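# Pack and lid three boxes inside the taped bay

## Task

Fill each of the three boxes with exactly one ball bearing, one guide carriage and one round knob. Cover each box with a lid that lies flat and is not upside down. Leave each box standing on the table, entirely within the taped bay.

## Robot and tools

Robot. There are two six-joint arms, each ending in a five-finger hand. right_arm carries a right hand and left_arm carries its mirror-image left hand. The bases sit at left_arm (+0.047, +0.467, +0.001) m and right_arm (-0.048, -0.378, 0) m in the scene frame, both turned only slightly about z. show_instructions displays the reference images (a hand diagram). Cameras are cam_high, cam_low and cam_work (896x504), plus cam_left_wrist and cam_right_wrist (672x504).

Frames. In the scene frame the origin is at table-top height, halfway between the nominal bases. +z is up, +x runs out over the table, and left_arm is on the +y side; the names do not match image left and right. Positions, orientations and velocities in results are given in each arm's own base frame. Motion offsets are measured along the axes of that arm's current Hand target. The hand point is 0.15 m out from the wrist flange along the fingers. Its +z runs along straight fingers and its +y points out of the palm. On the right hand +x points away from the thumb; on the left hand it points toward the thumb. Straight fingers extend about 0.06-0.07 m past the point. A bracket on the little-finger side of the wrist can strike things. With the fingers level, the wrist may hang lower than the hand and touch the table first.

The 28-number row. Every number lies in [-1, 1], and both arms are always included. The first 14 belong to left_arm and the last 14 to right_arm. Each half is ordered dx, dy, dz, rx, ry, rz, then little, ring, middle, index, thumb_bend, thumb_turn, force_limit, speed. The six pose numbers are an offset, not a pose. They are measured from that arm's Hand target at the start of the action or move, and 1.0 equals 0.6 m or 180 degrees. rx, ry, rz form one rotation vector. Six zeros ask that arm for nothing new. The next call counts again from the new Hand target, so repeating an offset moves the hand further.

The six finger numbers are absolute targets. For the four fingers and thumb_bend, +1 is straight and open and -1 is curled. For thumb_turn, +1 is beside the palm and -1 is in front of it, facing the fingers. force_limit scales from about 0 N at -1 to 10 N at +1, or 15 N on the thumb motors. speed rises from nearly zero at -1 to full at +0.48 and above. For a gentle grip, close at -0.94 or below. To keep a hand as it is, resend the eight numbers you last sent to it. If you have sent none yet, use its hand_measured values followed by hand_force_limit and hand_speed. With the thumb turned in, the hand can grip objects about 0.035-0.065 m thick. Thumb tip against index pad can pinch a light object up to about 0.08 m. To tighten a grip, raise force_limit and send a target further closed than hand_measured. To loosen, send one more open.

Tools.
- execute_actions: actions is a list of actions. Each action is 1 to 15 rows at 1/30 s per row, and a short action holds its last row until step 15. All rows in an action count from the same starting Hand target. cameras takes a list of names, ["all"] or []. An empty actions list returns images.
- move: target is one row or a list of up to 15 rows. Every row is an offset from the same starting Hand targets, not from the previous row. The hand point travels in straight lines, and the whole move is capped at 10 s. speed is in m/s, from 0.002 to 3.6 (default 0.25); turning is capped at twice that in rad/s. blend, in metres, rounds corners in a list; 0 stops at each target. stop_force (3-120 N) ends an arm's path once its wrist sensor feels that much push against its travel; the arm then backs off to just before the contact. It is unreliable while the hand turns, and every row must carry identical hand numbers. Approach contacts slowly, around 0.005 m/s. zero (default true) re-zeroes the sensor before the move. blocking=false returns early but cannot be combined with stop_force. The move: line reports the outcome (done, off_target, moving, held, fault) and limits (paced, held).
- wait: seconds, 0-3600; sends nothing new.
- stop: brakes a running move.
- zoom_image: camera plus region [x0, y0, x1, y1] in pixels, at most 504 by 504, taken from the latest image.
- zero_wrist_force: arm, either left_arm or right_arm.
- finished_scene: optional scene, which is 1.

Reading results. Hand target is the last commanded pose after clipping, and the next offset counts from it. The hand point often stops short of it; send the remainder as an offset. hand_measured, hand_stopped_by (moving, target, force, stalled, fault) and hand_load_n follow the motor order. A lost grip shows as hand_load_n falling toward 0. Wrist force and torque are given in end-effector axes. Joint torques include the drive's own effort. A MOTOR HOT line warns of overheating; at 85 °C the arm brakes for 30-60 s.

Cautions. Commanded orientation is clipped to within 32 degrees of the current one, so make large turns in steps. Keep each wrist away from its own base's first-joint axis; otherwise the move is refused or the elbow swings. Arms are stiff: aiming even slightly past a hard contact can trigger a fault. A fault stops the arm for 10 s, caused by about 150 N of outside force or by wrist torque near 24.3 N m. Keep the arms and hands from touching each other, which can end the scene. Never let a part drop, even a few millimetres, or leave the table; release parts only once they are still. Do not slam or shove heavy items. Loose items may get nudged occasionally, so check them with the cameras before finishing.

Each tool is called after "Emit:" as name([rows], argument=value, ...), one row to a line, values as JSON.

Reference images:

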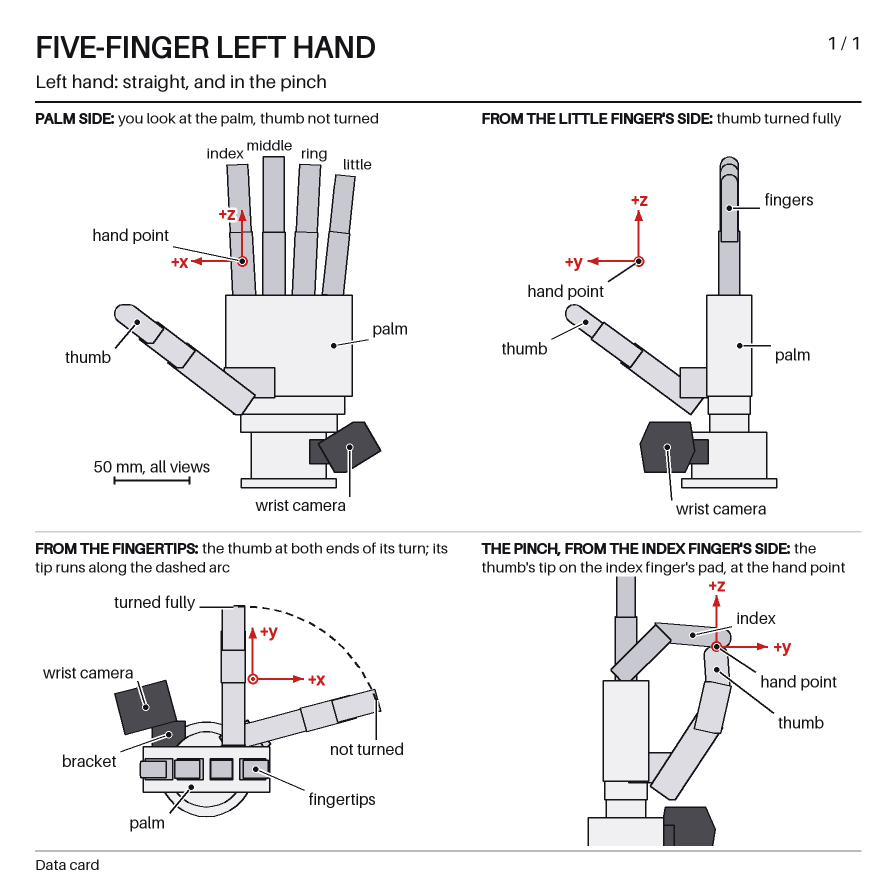

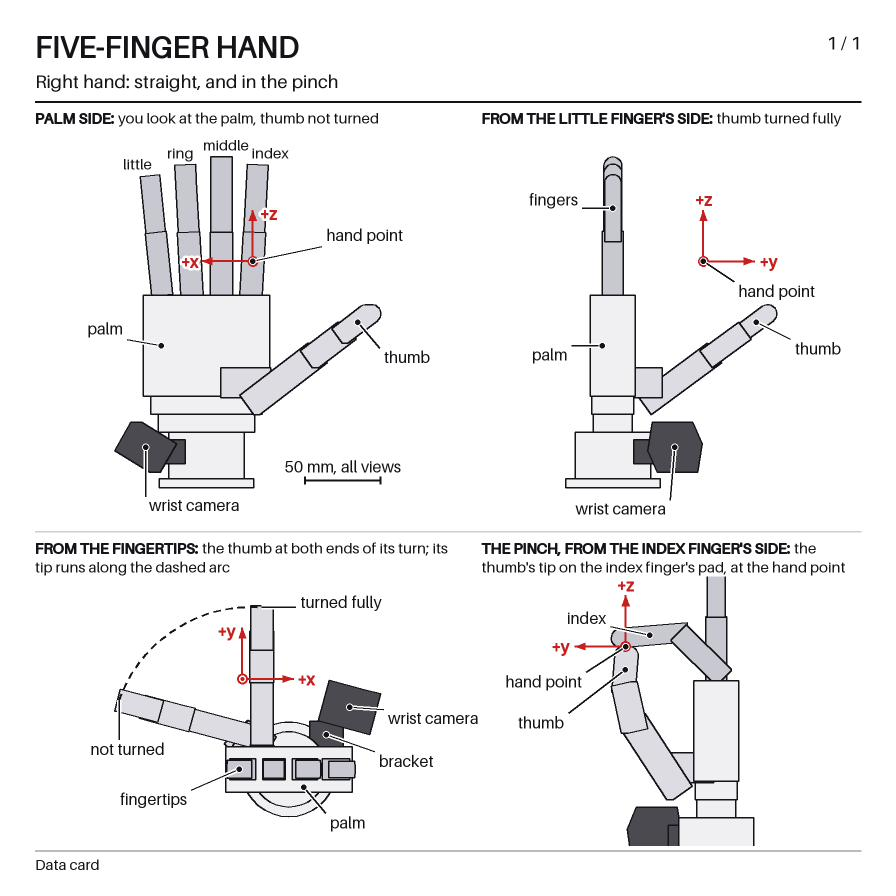

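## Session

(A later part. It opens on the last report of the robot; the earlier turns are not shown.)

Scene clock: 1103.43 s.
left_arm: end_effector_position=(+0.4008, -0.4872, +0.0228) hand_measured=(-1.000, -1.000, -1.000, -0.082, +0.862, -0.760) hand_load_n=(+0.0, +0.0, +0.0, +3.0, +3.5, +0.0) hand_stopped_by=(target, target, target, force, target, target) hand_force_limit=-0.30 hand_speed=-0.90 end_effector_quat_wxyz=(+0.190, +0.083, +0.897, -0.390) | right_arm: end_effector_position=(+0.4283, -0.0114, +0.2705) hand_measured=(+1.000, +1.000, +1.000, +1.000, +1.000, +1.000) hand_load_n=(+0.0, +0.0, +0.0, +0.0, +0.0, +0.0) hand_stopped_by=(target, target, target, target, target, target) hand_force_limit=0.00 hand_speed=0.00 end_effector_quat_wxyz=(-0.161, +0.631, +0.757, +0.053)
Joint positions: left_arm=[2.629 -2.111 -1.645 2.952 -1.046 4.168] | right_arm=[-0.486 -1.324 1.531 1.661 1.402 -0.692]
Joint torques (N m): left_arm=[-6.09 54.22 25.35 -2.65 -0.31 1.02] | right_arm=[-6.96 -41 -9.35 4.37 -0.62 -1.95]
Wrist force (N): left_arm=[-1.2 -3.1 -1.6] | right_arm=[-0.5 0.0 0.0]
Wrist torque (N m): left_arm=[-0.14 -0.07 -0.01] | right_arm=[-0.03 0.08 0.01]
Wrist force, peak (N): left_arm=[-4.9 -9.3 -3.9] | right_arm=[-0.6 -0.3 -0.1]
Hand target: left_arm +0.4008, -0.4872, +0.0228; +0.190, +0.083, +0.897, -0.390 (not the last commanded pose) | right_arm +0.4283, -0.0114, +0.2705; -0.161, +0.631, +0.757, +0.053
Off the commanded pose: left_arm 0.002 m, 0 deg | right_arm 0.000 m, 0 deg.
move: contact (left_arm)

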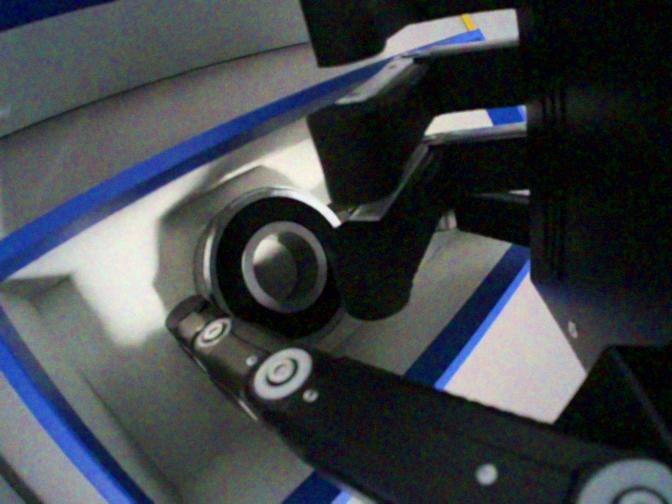

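Emit:
move([
  [0,0,0,0,0,0,-1,-1,-1,-0.5,1,-0.76,-0.3,-0.8,0,0,0,0,0,0,1,1,1,1,1,1,0,0],
  [-0.0068,-0.0111,-0.0104,0,0,0,-1,-1,-1,-0.5,1,-0.76,-0.3,-0.8,0,0,0,0,0,0,1,1,1,1,1,1,0,0],
  [-0.0678,-0.1113,-0.1038,0,0,0,-1,-1,-1,-0.5,1,-0.76,-0.3,-0.8,0,0,0,0,0,0,1,1,1,1,1,1,0,0],
], cameras=["cam_left_wrist","cam_high","cam_work"], speed=[0.05,0.02,0.1])

Emit:
zoom_image(camera="cam_high", region=[340, 200, 540, 340])

Emit:
zoom_image(camera="cam_work", region=[370, 200, 520, 320])

Scene clock: 1121.13 s.
left_arm: end_effector_position=(+0.4008, -0.4873, +0.1227) hand_measured=(-1.000, -1.000, -1.000, -0.082, +1.000, -0.760) hand_load_n=(+0.0, +0.0, +0.0, +0.0, +0.0, +0.0) hand_stopped_by=(target, target, target, force, target, target) hand_force_limit=-0.30 hand_speed=-0.80 end_effector_quat_wxyz=(+0.190, +0.083, +0.897, -0.390) | right_arm: end_effector_position=(+0.4283, -0.0114, +0.2705) hand_measured=(+1.000, +1.000, +1.000, +1.000, +1.000, +1.000) hand_load_n=(+0.0, +0.0, +0.0, +0.0, +0.0, +0.0) hand_stopped_by=(target, target, target, target, target, target) hand_force_limit=0.00 hand_speed=0.00 end_effector_quat_wxyz=(-0.161, +0.631, +0.757, +0.053)
Joint positions: left_arm=[2.629 -1.998 -1.532 2.726 -1.046 4.168] | right_arm=[-0.486 -1.324 1.531 1.661 1.402 -0.692]
Joint torques (N m): left_arm=[7.61 52.62 30.13 -2.56 1.56 1.49] | right_arm=[-6.45 -39.55 -8.91 4.13 -0.68 -1.93]
Wrist force (N): left_arm=[0.1 -0.5 -0.4] | right_arm=[-0.4 -0.3 0.0]
Wrist torque (N m): left_arm=[-0.06 -0.07 -0.03] | right_arm=[-0.06 0.06 0.02]
Wrist force, peak (N): left_arm=[-1.6 -3.5 -1.7] | right_arm=[-0.7 -0.4 0.0]
Hand target: left_arm +0.4008, -0.4873, +0.1228; +0.190, +0.083, +0.897, -0.390 | right_arm +0.4283, -0.0114, +0.2705; -0.161, +0.631, +0.757, +0.053
Off the commanded pose: left_arm 0.000 m, 0 deg | right_arm 0.000 m, 0 deg.
move: done
Images, in order (width x height): cam_high 896x504, cam_work 896x504, cam_left_wrist 672x504.

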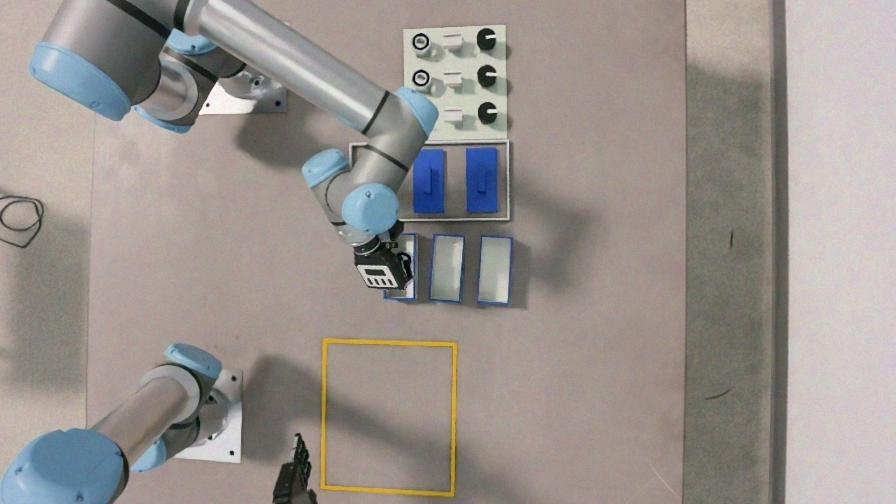

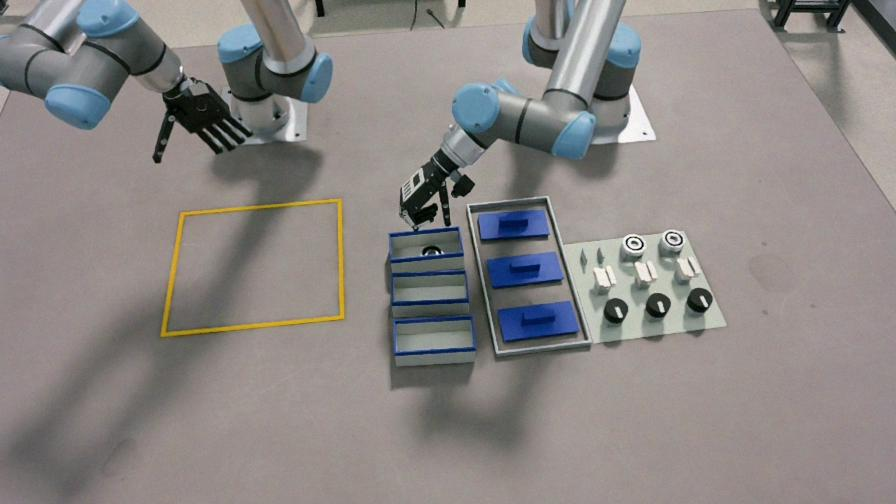

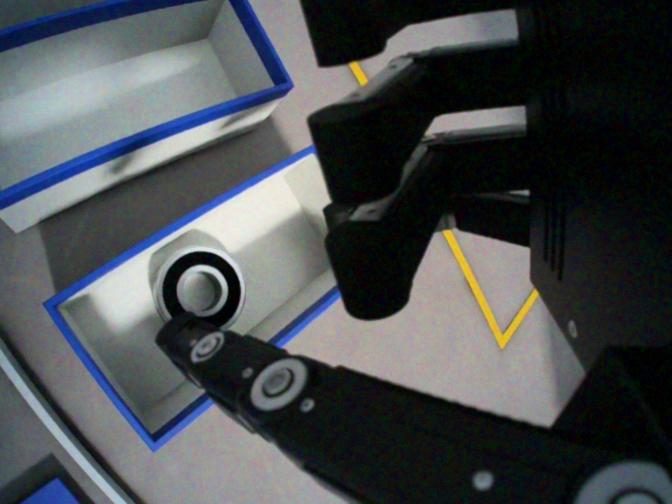

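Scaled by 2.520 from the camera's image (finer frame: 1280x720).

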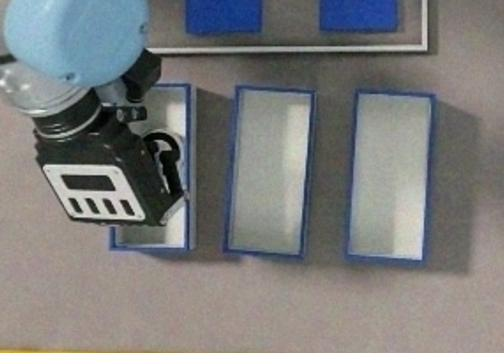

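Scaled by 3.360 from the camera's image (finer frame: 1280x720).

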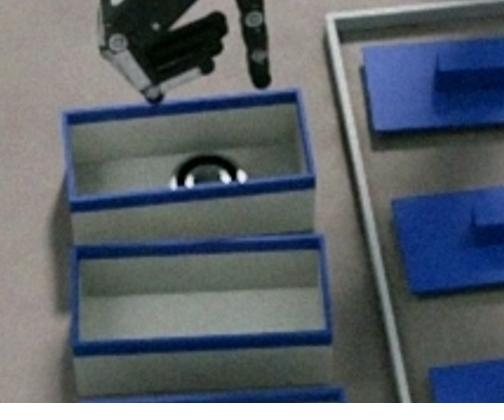

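Emit:
zoom_image(camera="cam_high", region=[400, 20, 520, 140])

Emit:
zoom_image(camera="cam_work", region=[565, 225, 725, 335])

Scaled by 4.200 from the camera's image (finer frame: 1280x720).

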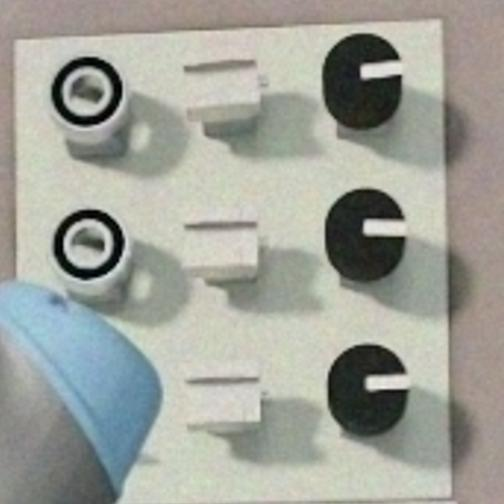

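Scaled by 3.150 from the camera's image (finer frame: 1280x720).

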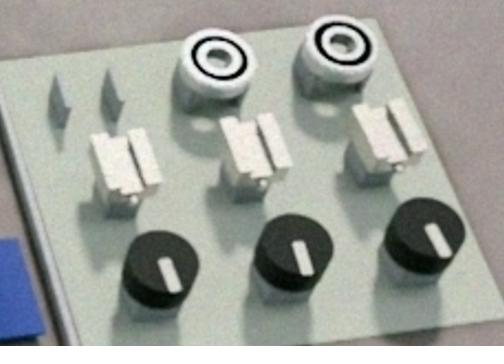

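Emit:
execute_actions(actions=[], cameras=["all"])

Emit:
zoom_image(camera="cam_low", region=[465, 200, 565, 300])

Emit:
zoom_image(camera="cam_work", region=[370, 140, 520, 290])

Scene clock: 1363.60 s.
left_arm: end_effector_position=(+0.4008, -0.4873, +0.1228) hand_measured=(-1.000, -1.000, -1.000, -0.082, +1.000, -0.760) hand_load_n=(+0.0, +0.0, +0.0, +0.0, +0.0, +0.5) hand_stopped_by=(target, target, target, force, target, target) hand_force_limit=-0.30 hand_speed=-0.80 end_effector_quat_wxyz=(+0.190, +0.083, +0.897, -0.390) | right_arm: end_effector_position=(+0.4283, -0.0114, +0.2705) hand_measured=(+1.000, +1.000, +1.000, +1.000, +1.000, +1.000) hand_load_n=(+0.0, +0.0, +0.0, +0.0, +0.0, +0.0) hand_stopped_by=(target, target, target, target, target, target) hand_force_limit=0.00 hand_speed=0.00 end_effector_quat_wxyz=(-0.161, +0.631, +0.757, +0.053)
Joint positions: left_arm=[2.629 -1.998 -1.532 2.726 -1.046 4.168] | right_arm=[-0.486 -1.324 1.531 1.661 1.402 -0.692]
Joint velocities: within noise
Joint torques (N m): left_arm=[12.66 52.73 28.8 -2.68 1.75 1.37] | right_arm=[-6.46 -40.06 -9.15 4.06 -0.7 -1.95]
Wrist force (N): left_arm=[0.3 -0.4 -0.2] | right_arm=[-0.6 -0.2 0.1]
Wrist torque (N m): left_arm=[-0.05 -0.09 -0.02] | right_arm=[-0.06 0.10 0.00]
Wrist force, peak (N): left_arm=[0.1 -0.8 -0.3] | right_arm=[-0.6 -0.2 0.1]
Hand target: left_arm +0.4008, -0.4873, +0.1228; +0.190, +0.083, +0.897, -0.390 | right_arm +0.4283, -0.0114, +0.2705; -0.161, +0.631, +0.757, +0.053
Off the commanded pose: left_arm 0.000 m, 0 deg | right_arm 0.000 m, 0 deg.

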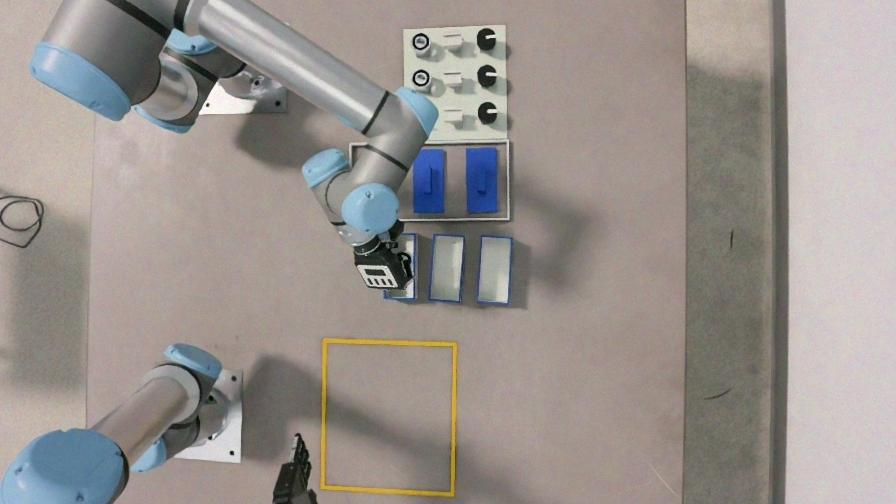

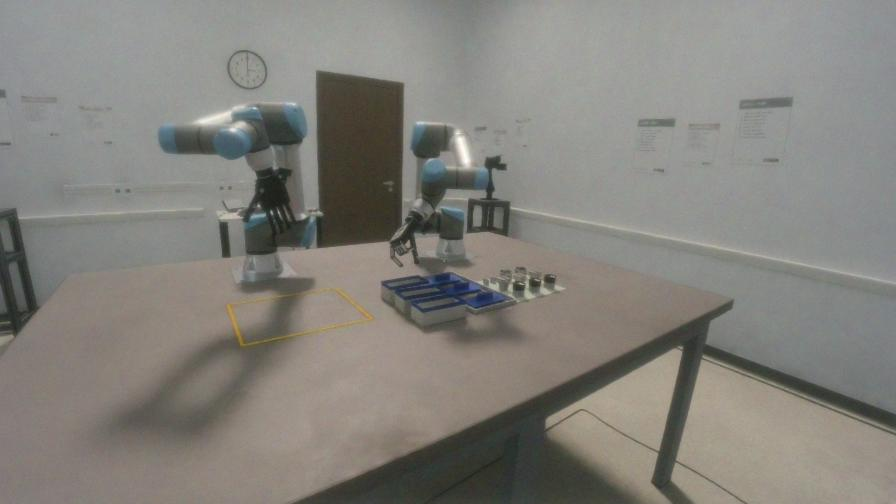

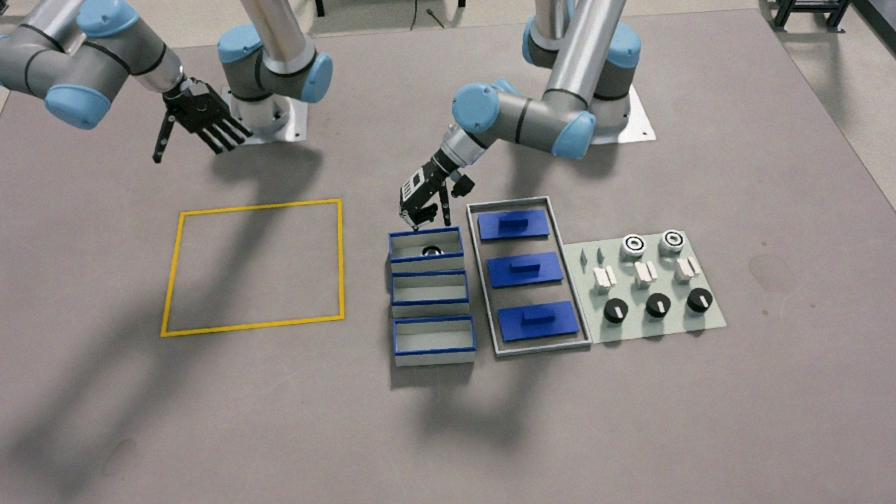

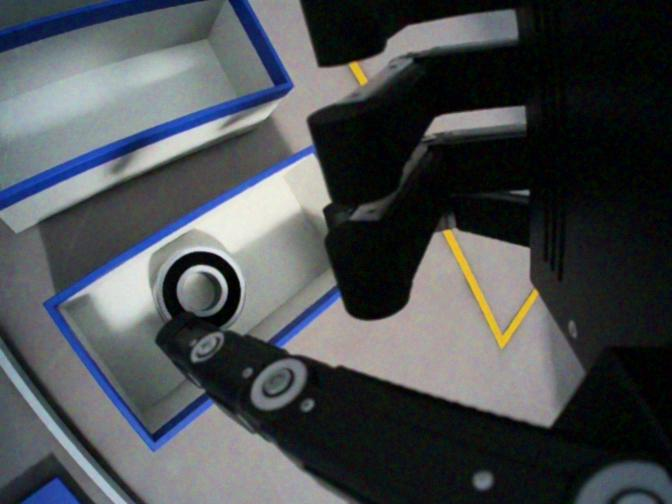

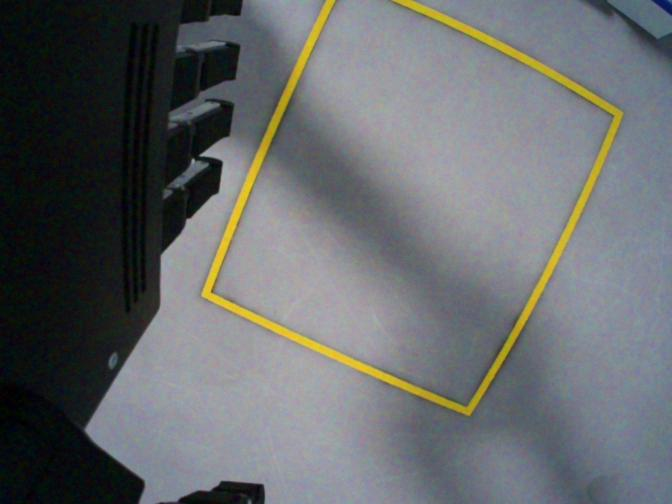

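Scaled by 5.040 from the camera's image (finer frame: 1280x720).

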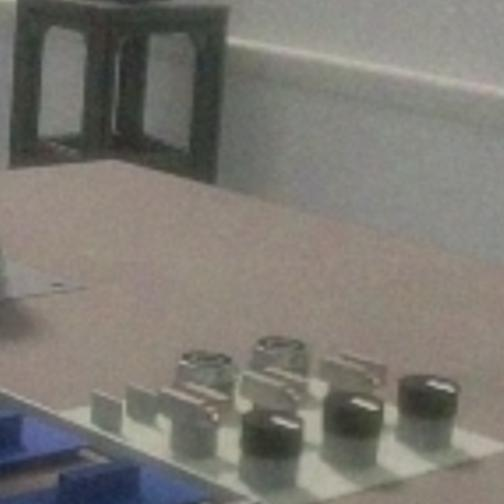

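Scaled by 3.360 from the camera's image (finer frame: 1280x720).

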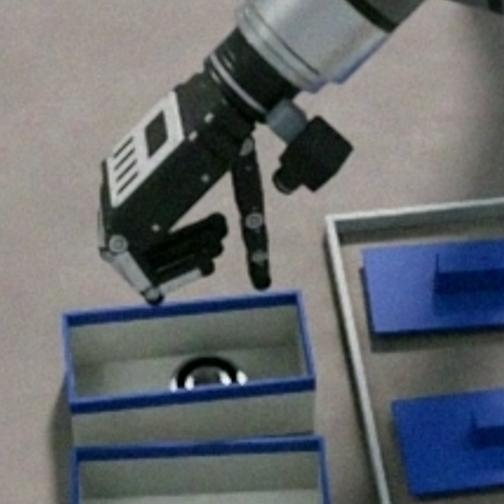

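Emit:
zoom_image(camera="cam_work", region=[565, 225, 725, 335])

Emit:
zoom_image(camera="cam_high", region=[396, 18, 516, 145])

Scaled by 3.150 from the camera's image (finer frame: 1280x720).

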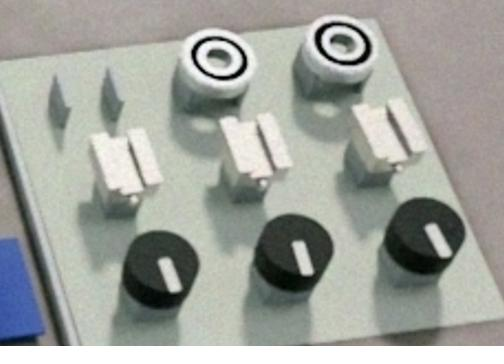

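Scaled by 3.969 from the camera's image (finer frame: 1280x720).

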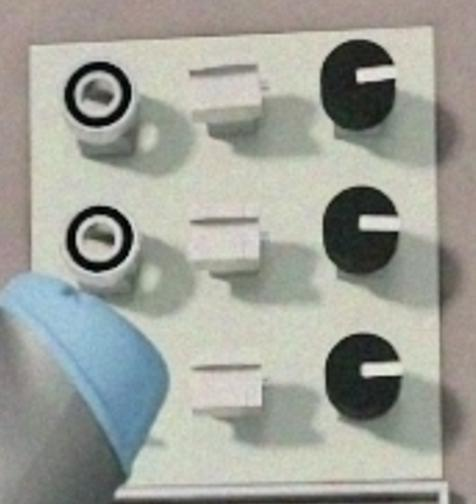

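Emit:
move(target=[-0.1751,0.4877,-0.3742,0.1,0,0,-1,-1,-1,0.34,0.476,-0.76,-0.4,0, 0,0,0,0,0,0,1,1,1,1,1,1,0,0], speed=0.25, cameras=["cam_left_wrist","cam_work"])

Emit:
zoom_image(camera="cam_work", region=[565, 200, 725, 310])

Scene clock: 1389.40 s.
left_arm: end_effector_position=(+0.5216, -0.1235, +0.1100) hand_measured=(-1.000, -1.000, -1.000, +0.340, +0.476, -0.760) hand_load_n=(+0.0, +0.0, +0.0, +0.0, +0.0, +0.0) hand_stopped_by=(target, target, target, target, target, target) hand_force_limit=-0.40 hand_speed=0.00 end_effector_quat_wxyz=(+0.175, +0.112, +0.825, -0.525) end_effector_velocity=(+0.000, -0.001, +0.000) end_effector_angular_velocity=(+0.001, -0.003, -0.004) | right_arm: end_effector_position=(+0.4283, -0.0114, +0.2705) hand_measured=(+1.000, +1.000, +1.000, +1.000, +1.000, +1.000) hand_load_n=(+0.0, +0.0, +0.0, +0.0, +0.0, +0.0) hand_stopped_by=(target, target, target, target, target, target) hand_force_limit=0.00 hand_speed=0.00 end_effector_quat_wxyz=(-0.161, +0.631, +0.757, +0.053)
Joint positions: left_arm=[3.576 -2.269 -1.629 1.799 -0.464 5.746] | right_arm=[-0.486 -1.324 1.531 1.661 1.402 -0.692]
Joint velocities: left_arm=[-0.001 0 0.001 -0.003 -0.001 0.005] | right_arm=[within noise]
Joint torques (N m): left_arm=[12.89 29.88 22 -4.32 -0.18 1.34] | right_arm=[-6.5 -40.18 -9.69 3.7 -0.75 -2.05]
Wrist force (N): left_arm=[-0.1 0.2 0.0] | right_arm=[-0.5 -0.2 0.0]
Wrist torque (N m): left_arm=[0.01 0.04 -0.11] | right_arm=[-0.05 0.07 0.01]
Wrist force, peak (N): left_arm=[0.5 -1.7 0.3] | right_arm=[-0.5 -0.4 0.0]
Hand target: left_arm +0.5216, -0.1235, +0.1100; +0.175, +0.112, +0.825, -0.525 | right_arm +0.4283, -0.0114, +0.2705; -0.161, +0.631, +0.757, +0.053
Off the commanded pose: left_arm 0.000 m, 0 deg | right_arm 0.000 m, 0 deg.
move: done
Images, in order (width x height): cam_work 896x504, cam_left_wrist 672x504.

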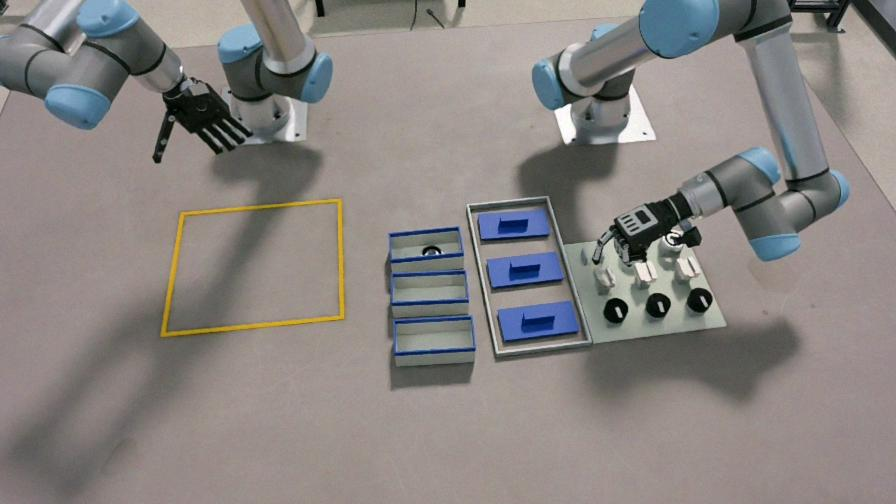

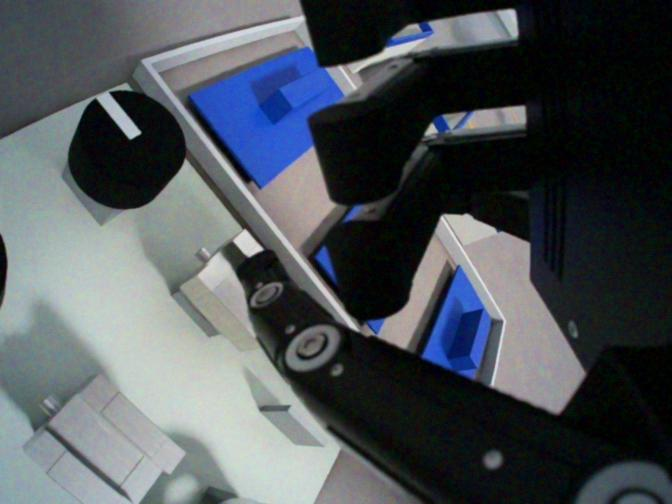

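Scaled by 3.150 from the camera's image (finer frame: 1280x720).

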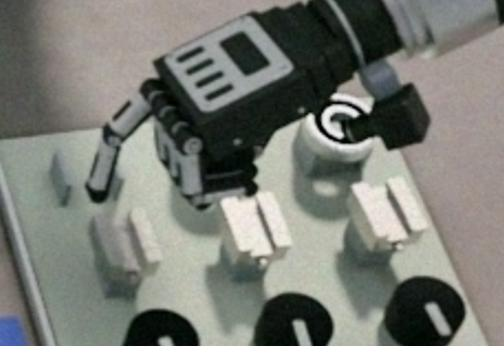

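Emit:
move(target=[0.0454,0.0925,0.0431,0,0,0,-1,-1,-1,0.34,0.476,-0.76,-0.4,0, 0,0,0,0,0,0,1,1,1,1,1,1,0,0], speed=0.08, stop_force=6, cameras=["cam_left_wrist","cam_work"])

Emit:
zoom_image(camera="cam_work", region=[565, 200, 725, 310])

Scene clock: 1414.33 s.
left_arm: end_effector_position=(+0.5216, -0.1235, +0.0430) hand_measured=(-1.000, -1.000, -1.000, +0.340, +0.476, -0.760) hand_load_n=(+0.0, +0.0, +0.0, +0.0, +0.0, +0.0) hand_stopped_by=(target, target, target, target, target, target) hand_force_limit=-0.40 hand_speed=0.00 end_effector_quat_wxyz=(+0.175, +0.112, +0.825, -0.525) | right_arm: end_effector_position=(+0.4283, -0.0114, +0.2705) hand_measured=(+1.000, +1.000, +1.000, +1.000, +1.000, +1.000) hand_load_n=(+0.0, +0.0, +0.0, +0.0, +0.0, +0.0) hand_stopped_by=(target, target, target, target, target, target) hand_force_limit=0.00 hand_speed=0.00 end_effector_quat_wxyz=(-0.161, +0.631, +0.757, +0.053)
Joint positions: left_arm=[3.576 -2.385 -1.638 1.924 -0.464 5.747] | right_arm=[-0.486 -1.324 1.531 1.661 1.402 -0.692]
Joint torques (N m): left_arm=[-13.75 30.03 20.14 -0.43 2.79 -1.13] | right_arm=[-6.91 -40.43 -9.47 3.5 -0.77 -1.94]
Wrist force (N): left_arm=[0.0 0.2 0.4] | right_arm=[-0.4 -0.1 0.2]
Wrist torque (N m): left_arm=[-0.01 0.02 0.06] | right_arm=[-0.05 0.05 0.01]
Wrist force, peak (N): left_arm=[-0.1 0.7 0.1] | right_arm=[-0.6 -0.4 0.2]
Hand target: left_arm +0.5216, -0.1235, +0.0430; +0.175, +0.112, +0.825, -0.525 | right_arm +0.4283, -0.0114, +0.2705; -0.161, +0.631, +0.757, +0.053
Off the commanded pose: left_arm 0.000 m, 0 deg | right_arm 0.000 m, 0 deg.
move: done
Images, in order (width x height): cam_work 896x504, cam_left_wrist 672x504.

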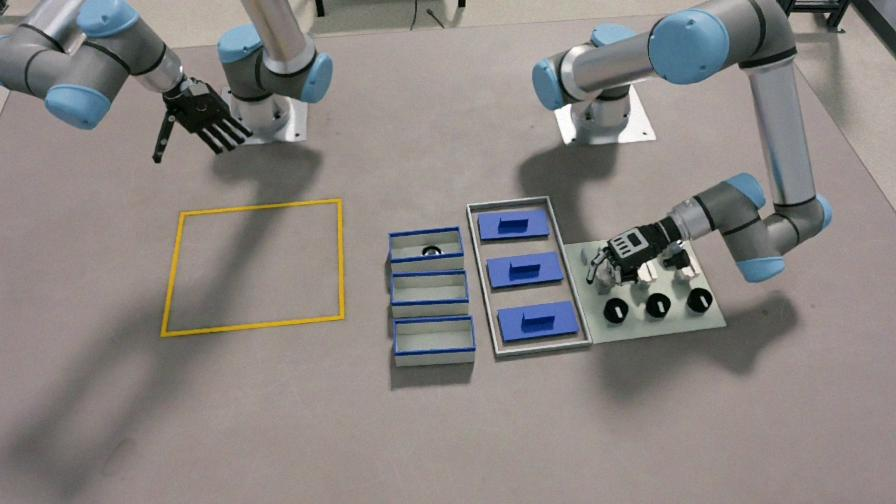

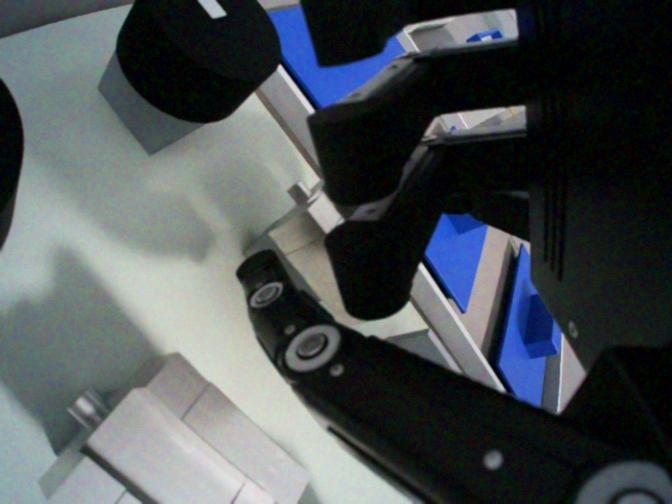

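Scaled by 3.150 from the camera's image (finer frame: 1280x720).

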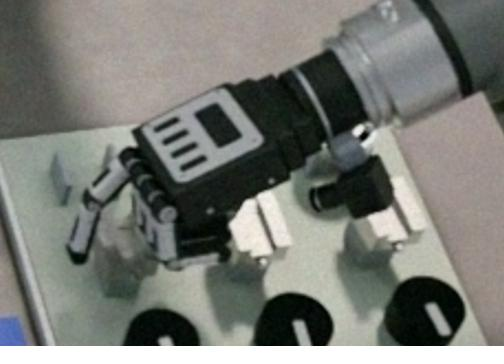

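Emit:
move(target=[0,0,0,0,0,0,-1,-1,-1,0.34,0.26,-0.76,-0.4,-0.6, 0,0,0,0,0,0,1,1,1,1,1,1,0,0])

Emit:
move(target=[0,0,0,0,0,0,-1,-1,-1,-0.3,0.26,-0.76,-0.3,-0.9, 0,0,0,0,0,0,1,1,1,1,1,1,0,0], cameras=["cam_left_wrist","cam_work"])

Emit:
zoom_image(camera="cam_work", region=[565, 200, 725, 310])

Scene clock: 1429.33 s.
left_arm: end_effector_position=(+0.5216, -0.1235, +0.0430) hand_measured=(-1.000, -1.000, -1.000, +0.340, +0.260, -0.760) hand_load_n=(+0.0, +0.0, +0.0, +0.0, +0.5, +1.0) hand_stopped_by=(target, target, target, target, target, target) hand_force_limit=-0.40 hand_speed=-0.60 end_effector_quat_wxyz=(+0.175, +0.112, +0.825, -0.525) | right_arm: end_effector_position=(+0.4283, -0.0114, +0.2705) hand_measured=(+1.000, +1.000, +1.000, +1.000, +1.000, +1.000) hand_load_n=(+0.0, +0.0, +0.0, +0.0, +0.0, +0.0) hand_stopped_by=(target, target, target, target, target, target) hand_force_limit=0.00 hand_speed=0.00 end_effector_quat_wxyz=(-0.161, +0.631, +0.757, +0.053)
Joint positions: left_arm=[3.576 -2.385 -1.638 1.924 -0.464 5.747] | right_arm=[-0.486 -1.324 1.531 1.661 1.402 -0.692]
Joint torques (N m): left_arm=[-12.87 31.62 20.61 -0.57 2.61 -1.45] | right_arm=[-6.84 -40.08 -9.53 3.46 -0.85 -1.94]
Wrist force (N): left_arm=[-0.1 0.2 0.0] | right_arm=[-0.4 -0.3 -0.2]
Wrist torque (N m): left_arm=[0.01 0.02 0.06] | right_arm=[-0.06 0.06 0.01]
Wrist force, peak (N): left_arm=[0.2 0.2 0.3] | right_arm=[-0.6 -0.3 0.2]
Hand target: left_arm +0.5216, -0.1235, +0.0430; +0.175, +0.112, +0.825, -0.525 | right_arm +0.4283, -0.0114, +0.2705; -0.161, +0.631, +0.757, +0.053
Off the commanded pose: left_arm 0.000 m, 0 deg | right_arm 0.000 m, 0 deg.
move: done

Scene clock: 1430.20 s.
left_arm: end_effector_position=(+0.5216, -0.1235, +0.0430) hand_measured=(-1.000, -1.000, -1.000, +0.174, +0.260, -0.760) hand_load_n=(+0.0, +0.0, +0.0, +4.5, +2.0, +0.0) hand_stopped_by=(target, target, target, force, target, target) hand_force_limit=-0.30 hand_speed=-0.90 end_effector_quat_wxyz=(+0.175, +0.112, +0.825, -0.525) | right_arm: end_effector_position=(+0.4283, -0.0114, +0.2705) hand_measured=(+1.000, +1.000, +1.000, +1.000, +1.000, +1.000) hand_load_n=(+0.0, +0.0, +0.0, +0.0, +0.0, +0.0) hand_stopped_by=(target, target, target, target, target, target) hand_force_limit=0.00 hand_speed=0.00 end_effector_quat_wxyz=(-0.161, +0.631, +0.757, +0.053)
Joint positions: left_arm=[3.576 -2.385 -1.638 1.924 -0.464 5.747] | right_arm=[-0.486 -1.324 1.531 1.661 1.402 -0.692]
Joint torques (N m): left_arm=[-13.73 31.51 20.03 -0.81 1.36 -1.25] | right_arm=[-5.73 -40.7 -9.23 3.35 -0.76 -1.96]
Wrist force (N): left_arm=[-1.2 -4.7 -0.7] | right_arm=[-0.3 -0.2 0.2]
Wrist torque (N m): left_arm=[-0.27 0.05 0.10] | right_arm=[-0.06 0.04 0.02]
Wrist force, peak (N): left_arm=[-1.3 -5.3 -0.9] | right_arm=[-0.5 -0.2 0.1]
Hand target: left_arm +0.5216, -0.1235, +0.0430; +0.175, +0.112, +0.825, -0.525 | right_arm +0.4283, -0.0114, +0.2705; -0.161, +0.631, +0.757, +0.053
Off the commanded pose: left_arm 0.000 m, 0 deg | right_arm 0.000 m, 0 deg.
move: done
Images, in order (width x height): cam_work 896x504, cam_left_wrist 672x504.

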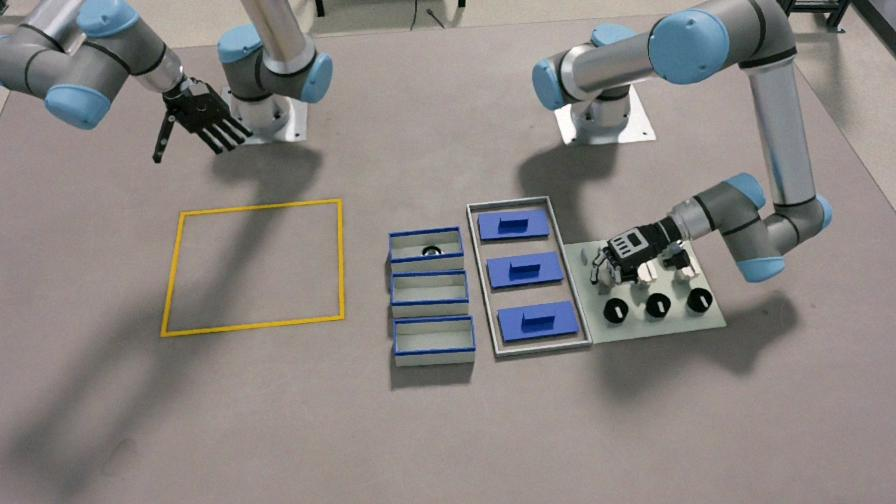

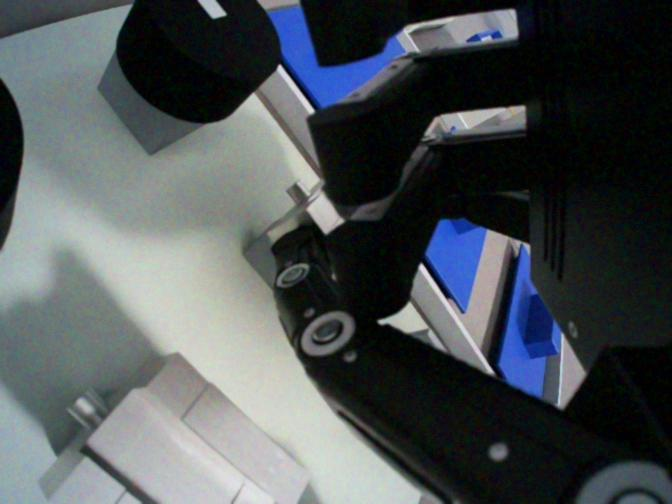

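Scaled by 3.150 from the camera's image (finer frame: 1280x720).

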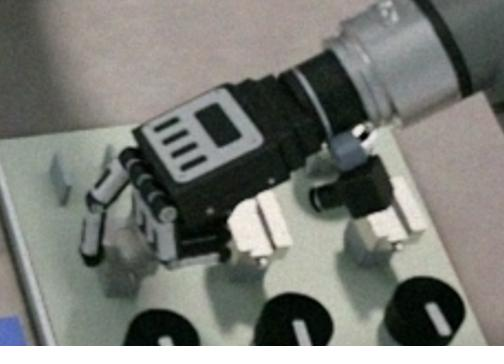

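Emit:
move(target=[-0.0136,-0.0276,-0.0129,0,0,0,-1,-1,-1,-0.3,0.26,-0.76,-0.3,-0.9, 0,0,0,0,0,0,1,1,1,1,1,1,0,0], speed=0.05, cameras=["cam_left_wrist","cam_work"])

Emit:
zoom_image(camera="cam_work", region=[565, 200, 725, 310])

Scene clock: 1445.13 s.
left_arm: end_effector_position=(+0.5216, -0.1235, +0.0628) hand_measured=(-1.000, -1.000, -1.000, +0.174, +0.262, -0.760) hand_load_n=(+0.0, +0.0, +0.0, +3.5, +3.5, +0.0) hand_stopped_by=(target, target, target, force, target, target) hand_force_limit=-0.30 hand_speed=-0.90 end_effector_quat_wxyz=(+0.175, +0.112, +0.825, -0.525) | right_arm: end_effector_position=(+0.4283, -0.0114, +0.2705) hand_measured=(+1.000, +1.000, +1.000, +1.000, +1.000, +1.000) hand_load_n=(+0.0, +0.0, +0.0, +0.0, +0.0, +0.0) hand_stopped_by=(target, target, target, target, target, target) hand_force_limit=0.00 hand_speed=0.00 end_effector_quat_wxyz=(-0.161, +0.631, +0.757, +0.053)
Joint positions: left_arm=[3.576 -2.349 -1.638 1.888 -0.464 5.747] | right_arm=[-0.486 -1.324 1.531 1.661 1.402 -0.692]
Joint torques (N m): left_arm=[-8.88 60.12 7.61 -4.41 2.84 1.26] | right_arm=[-6.14 -39.87 -9.33 3.17 -0.82 -1.98]
Wrist force (N): left_arm=[0.4 1.2 0.5] | right_arm=[-0.7 -0.3 -0.1]
Wrist torque (N m): left_arm=[0.03 -0.01 0.10] | right_arm=[-0.06 0.11 0.00]
Wrist force, peak (N): left_arm=[-1.5 -5.3 -0.8] | right_arm=[-0.7 -0.3 -0.1]
Hand target: left_arm +0.5217, -0.1235, +0.0630; +0.175, +0.112, +0.825, -0.525 | right_arm +0.4283, -0.0114, +0.2705; -0.161, +0.631, +0.757, +0.053
Off the commanded pose: left_arm 0.000 m, 0 deg | right_arm 0.000 m, 0 deg.
move: done
Images, in order (width x height): cam_work 896x504, cam_left_wrist 672x504.

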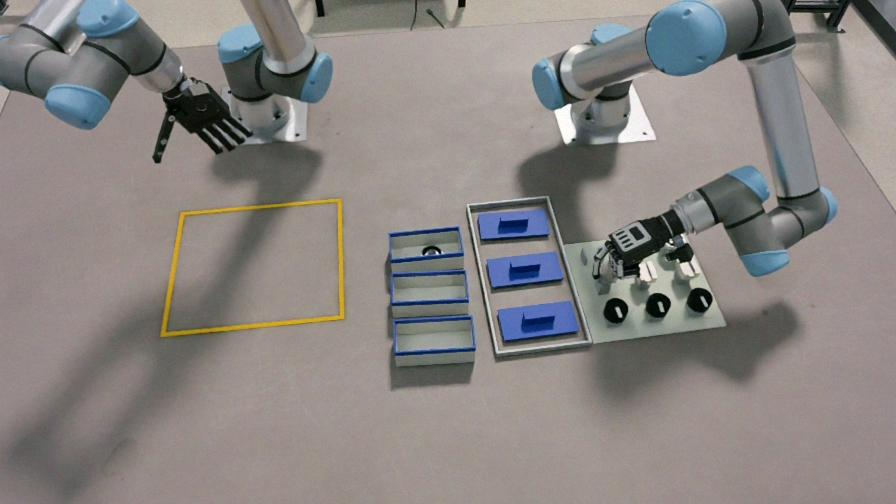

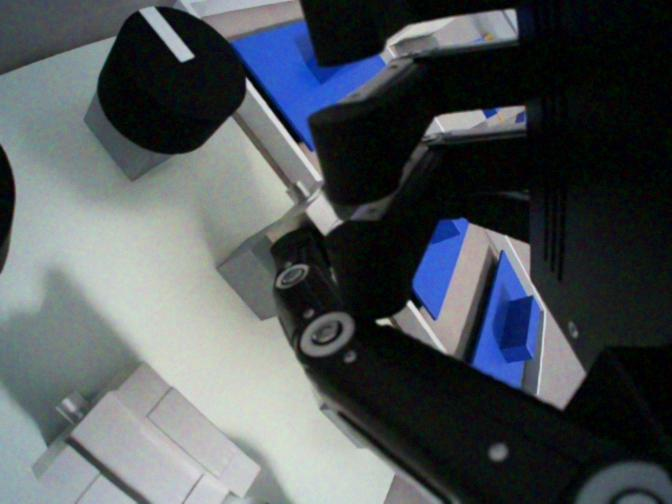

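Scaled by 3.150 from the camera's image (finer frame: 1280x720).

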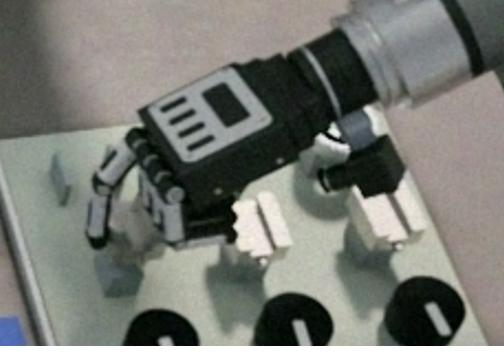

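Emit:
move([
  [-0.0542,-0.1104,-0.0515,0,0,0,-1,-1,-1,-0.3,0.26,-0.76,-0.3,-0.9, 0,0,0,0,0,0,1,1,1,1,1,1,0,0],
  [0.1265,-0.4640,0.5165,0,0,0,-1,-1,-1,-0.3,0.26,-0.76,-0.3,-0.9, 0,0,0,0,0,0,1,1,1,1,1,1,0,0],
  [0.1671,-0.3813,0.5551,0,0,0,-1,-1,-1,-0.3,0.26,-0.76,-0.3,-0.9, 0,0,0,0,0,0,1,1,1,1,1,1,0,0],
], speed=[0.1,0.2,0.1], blend=[0.03,0.03,0], cameras=["cam_left_wrist","cam_work","cam_high"])

Emit:
zoom_image(camera="cam_work", region=[370, 140, 520, 290])

Scene clock: 1477.17 s.
left_arm: end_effector_position=(+0.4029, -0.5220, +0.0831) hand_measured=(-1.000, -1.000, -1.000, +0.174, +0.262, -0.760) hand_load_n=(+0.0, +0.0, +0.0, +3.5, +3.5, +0.5) hand_stopped_by=(target, target, target, force, target, target) hand_force_limit=-0.30 hand_speed=-0.90 end_effector_quat_wxyz=(+0.175, +0.112, +0.825, -0.525) | right_arm: end_effector_position=(+0.4283, -0.0114, +0.2705) hand_measured=(+1.000, +1.000, +1.000, +1.000, +1.000, +1.000) hand_load_n=(+0.0, +0.0, +0.0, +0.0, +0.0, +0.0) hand_stopped_by=(target, target, target, target, target, target) hand_force_limit=0.00 hand_speed=0.00 end_effector_quat_wxyz=(-0.161, +0.631, +0.757, +0.053)
Joint positions: left_arm=[2.7 -2.055 -1.667 3.104 -0.729 4.086] | right_arm=[-0.486 -1.324 1.531 1.661 1.402 -0.692]
Joint torques (N m): left_arm=[-14.37 25.32 6.77 1.74 -0.84 -1.42] | right_arm=[-6.27 -39.87 -9.99 2.87 -0.89 -1.86]
Wrist force (N): left_arm=[0.3 0.8 0.1] | right_arm=[-0.4 -0.3 -0.2]
Wrist torque (N m): left_arm=[0.00 0.01 0.07] | right_arm=[-0.06 0.07 0.00]
Wrist force, peak (N): left_arm=[0.7 1.6 0.8] | right_arm=[-0.6 -0.3 0.2]
Hand target: left_arm +0.4029, -0.5220, +0.0829; +0.175, +0.112, +0.825, -0.525 | right_arm +0.4283, -0.0114, +0.2705; -0.161, +0.631, +0.757, +0.053
Off the commanded pose: left_arm 0.000 m, 0 deg | right_arm 0.000 m, 0 deg.
move: done
Images, in order (width x height): cam_high 896x504, cam_work 896x504, cam_left_wrist 672x504.

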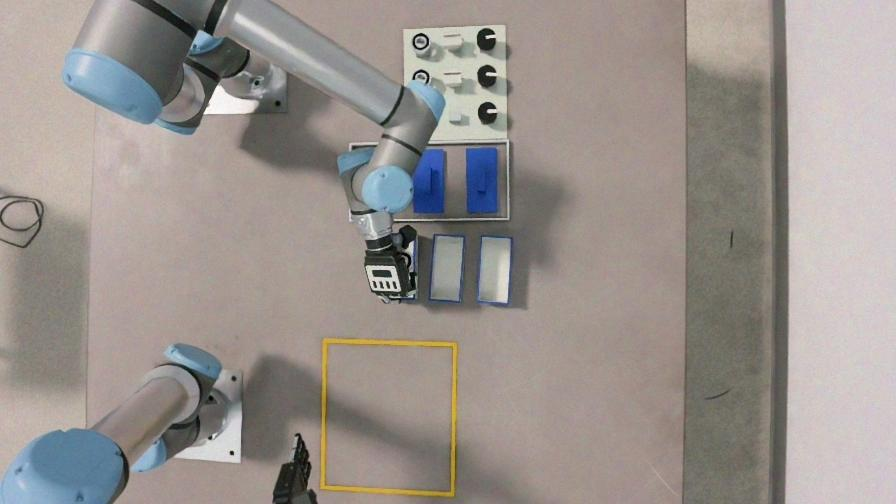

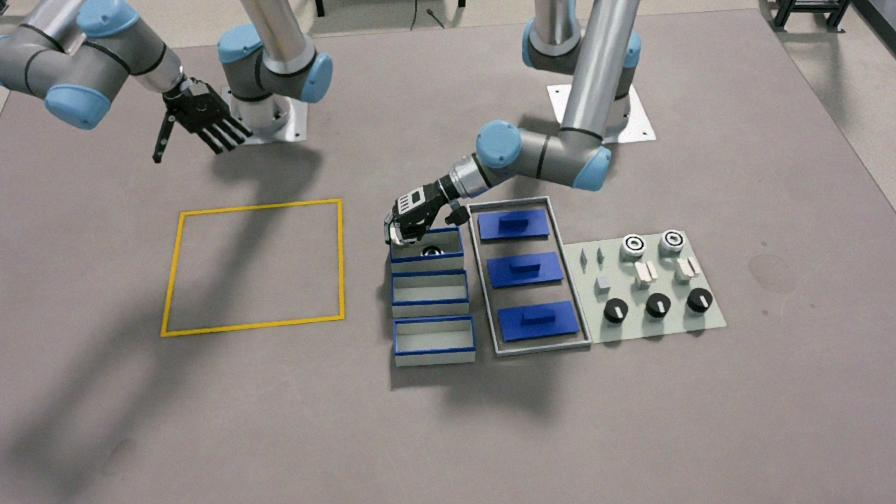

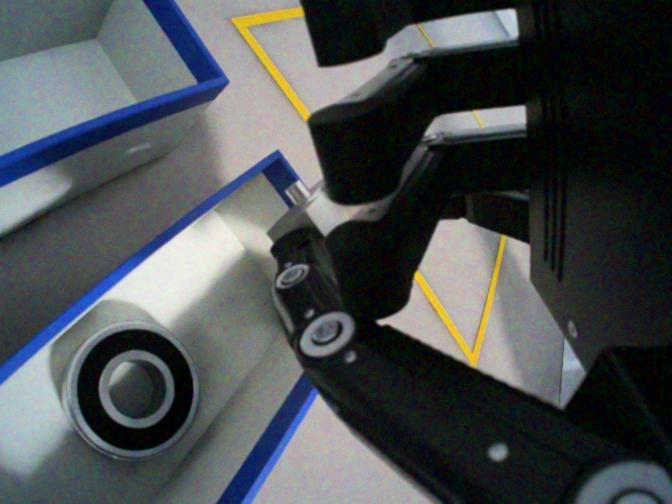

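Scaled by 3.360 from the camera's image (finer frame: 1280x720).

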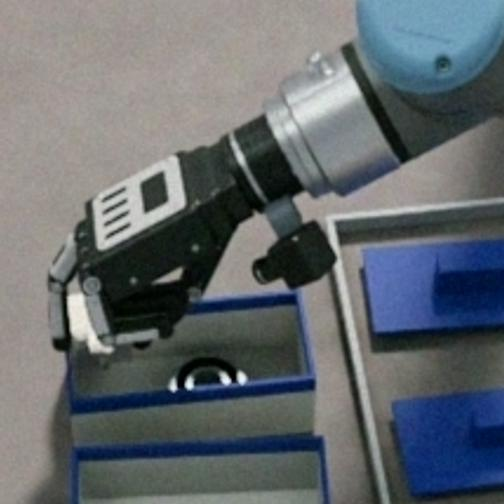

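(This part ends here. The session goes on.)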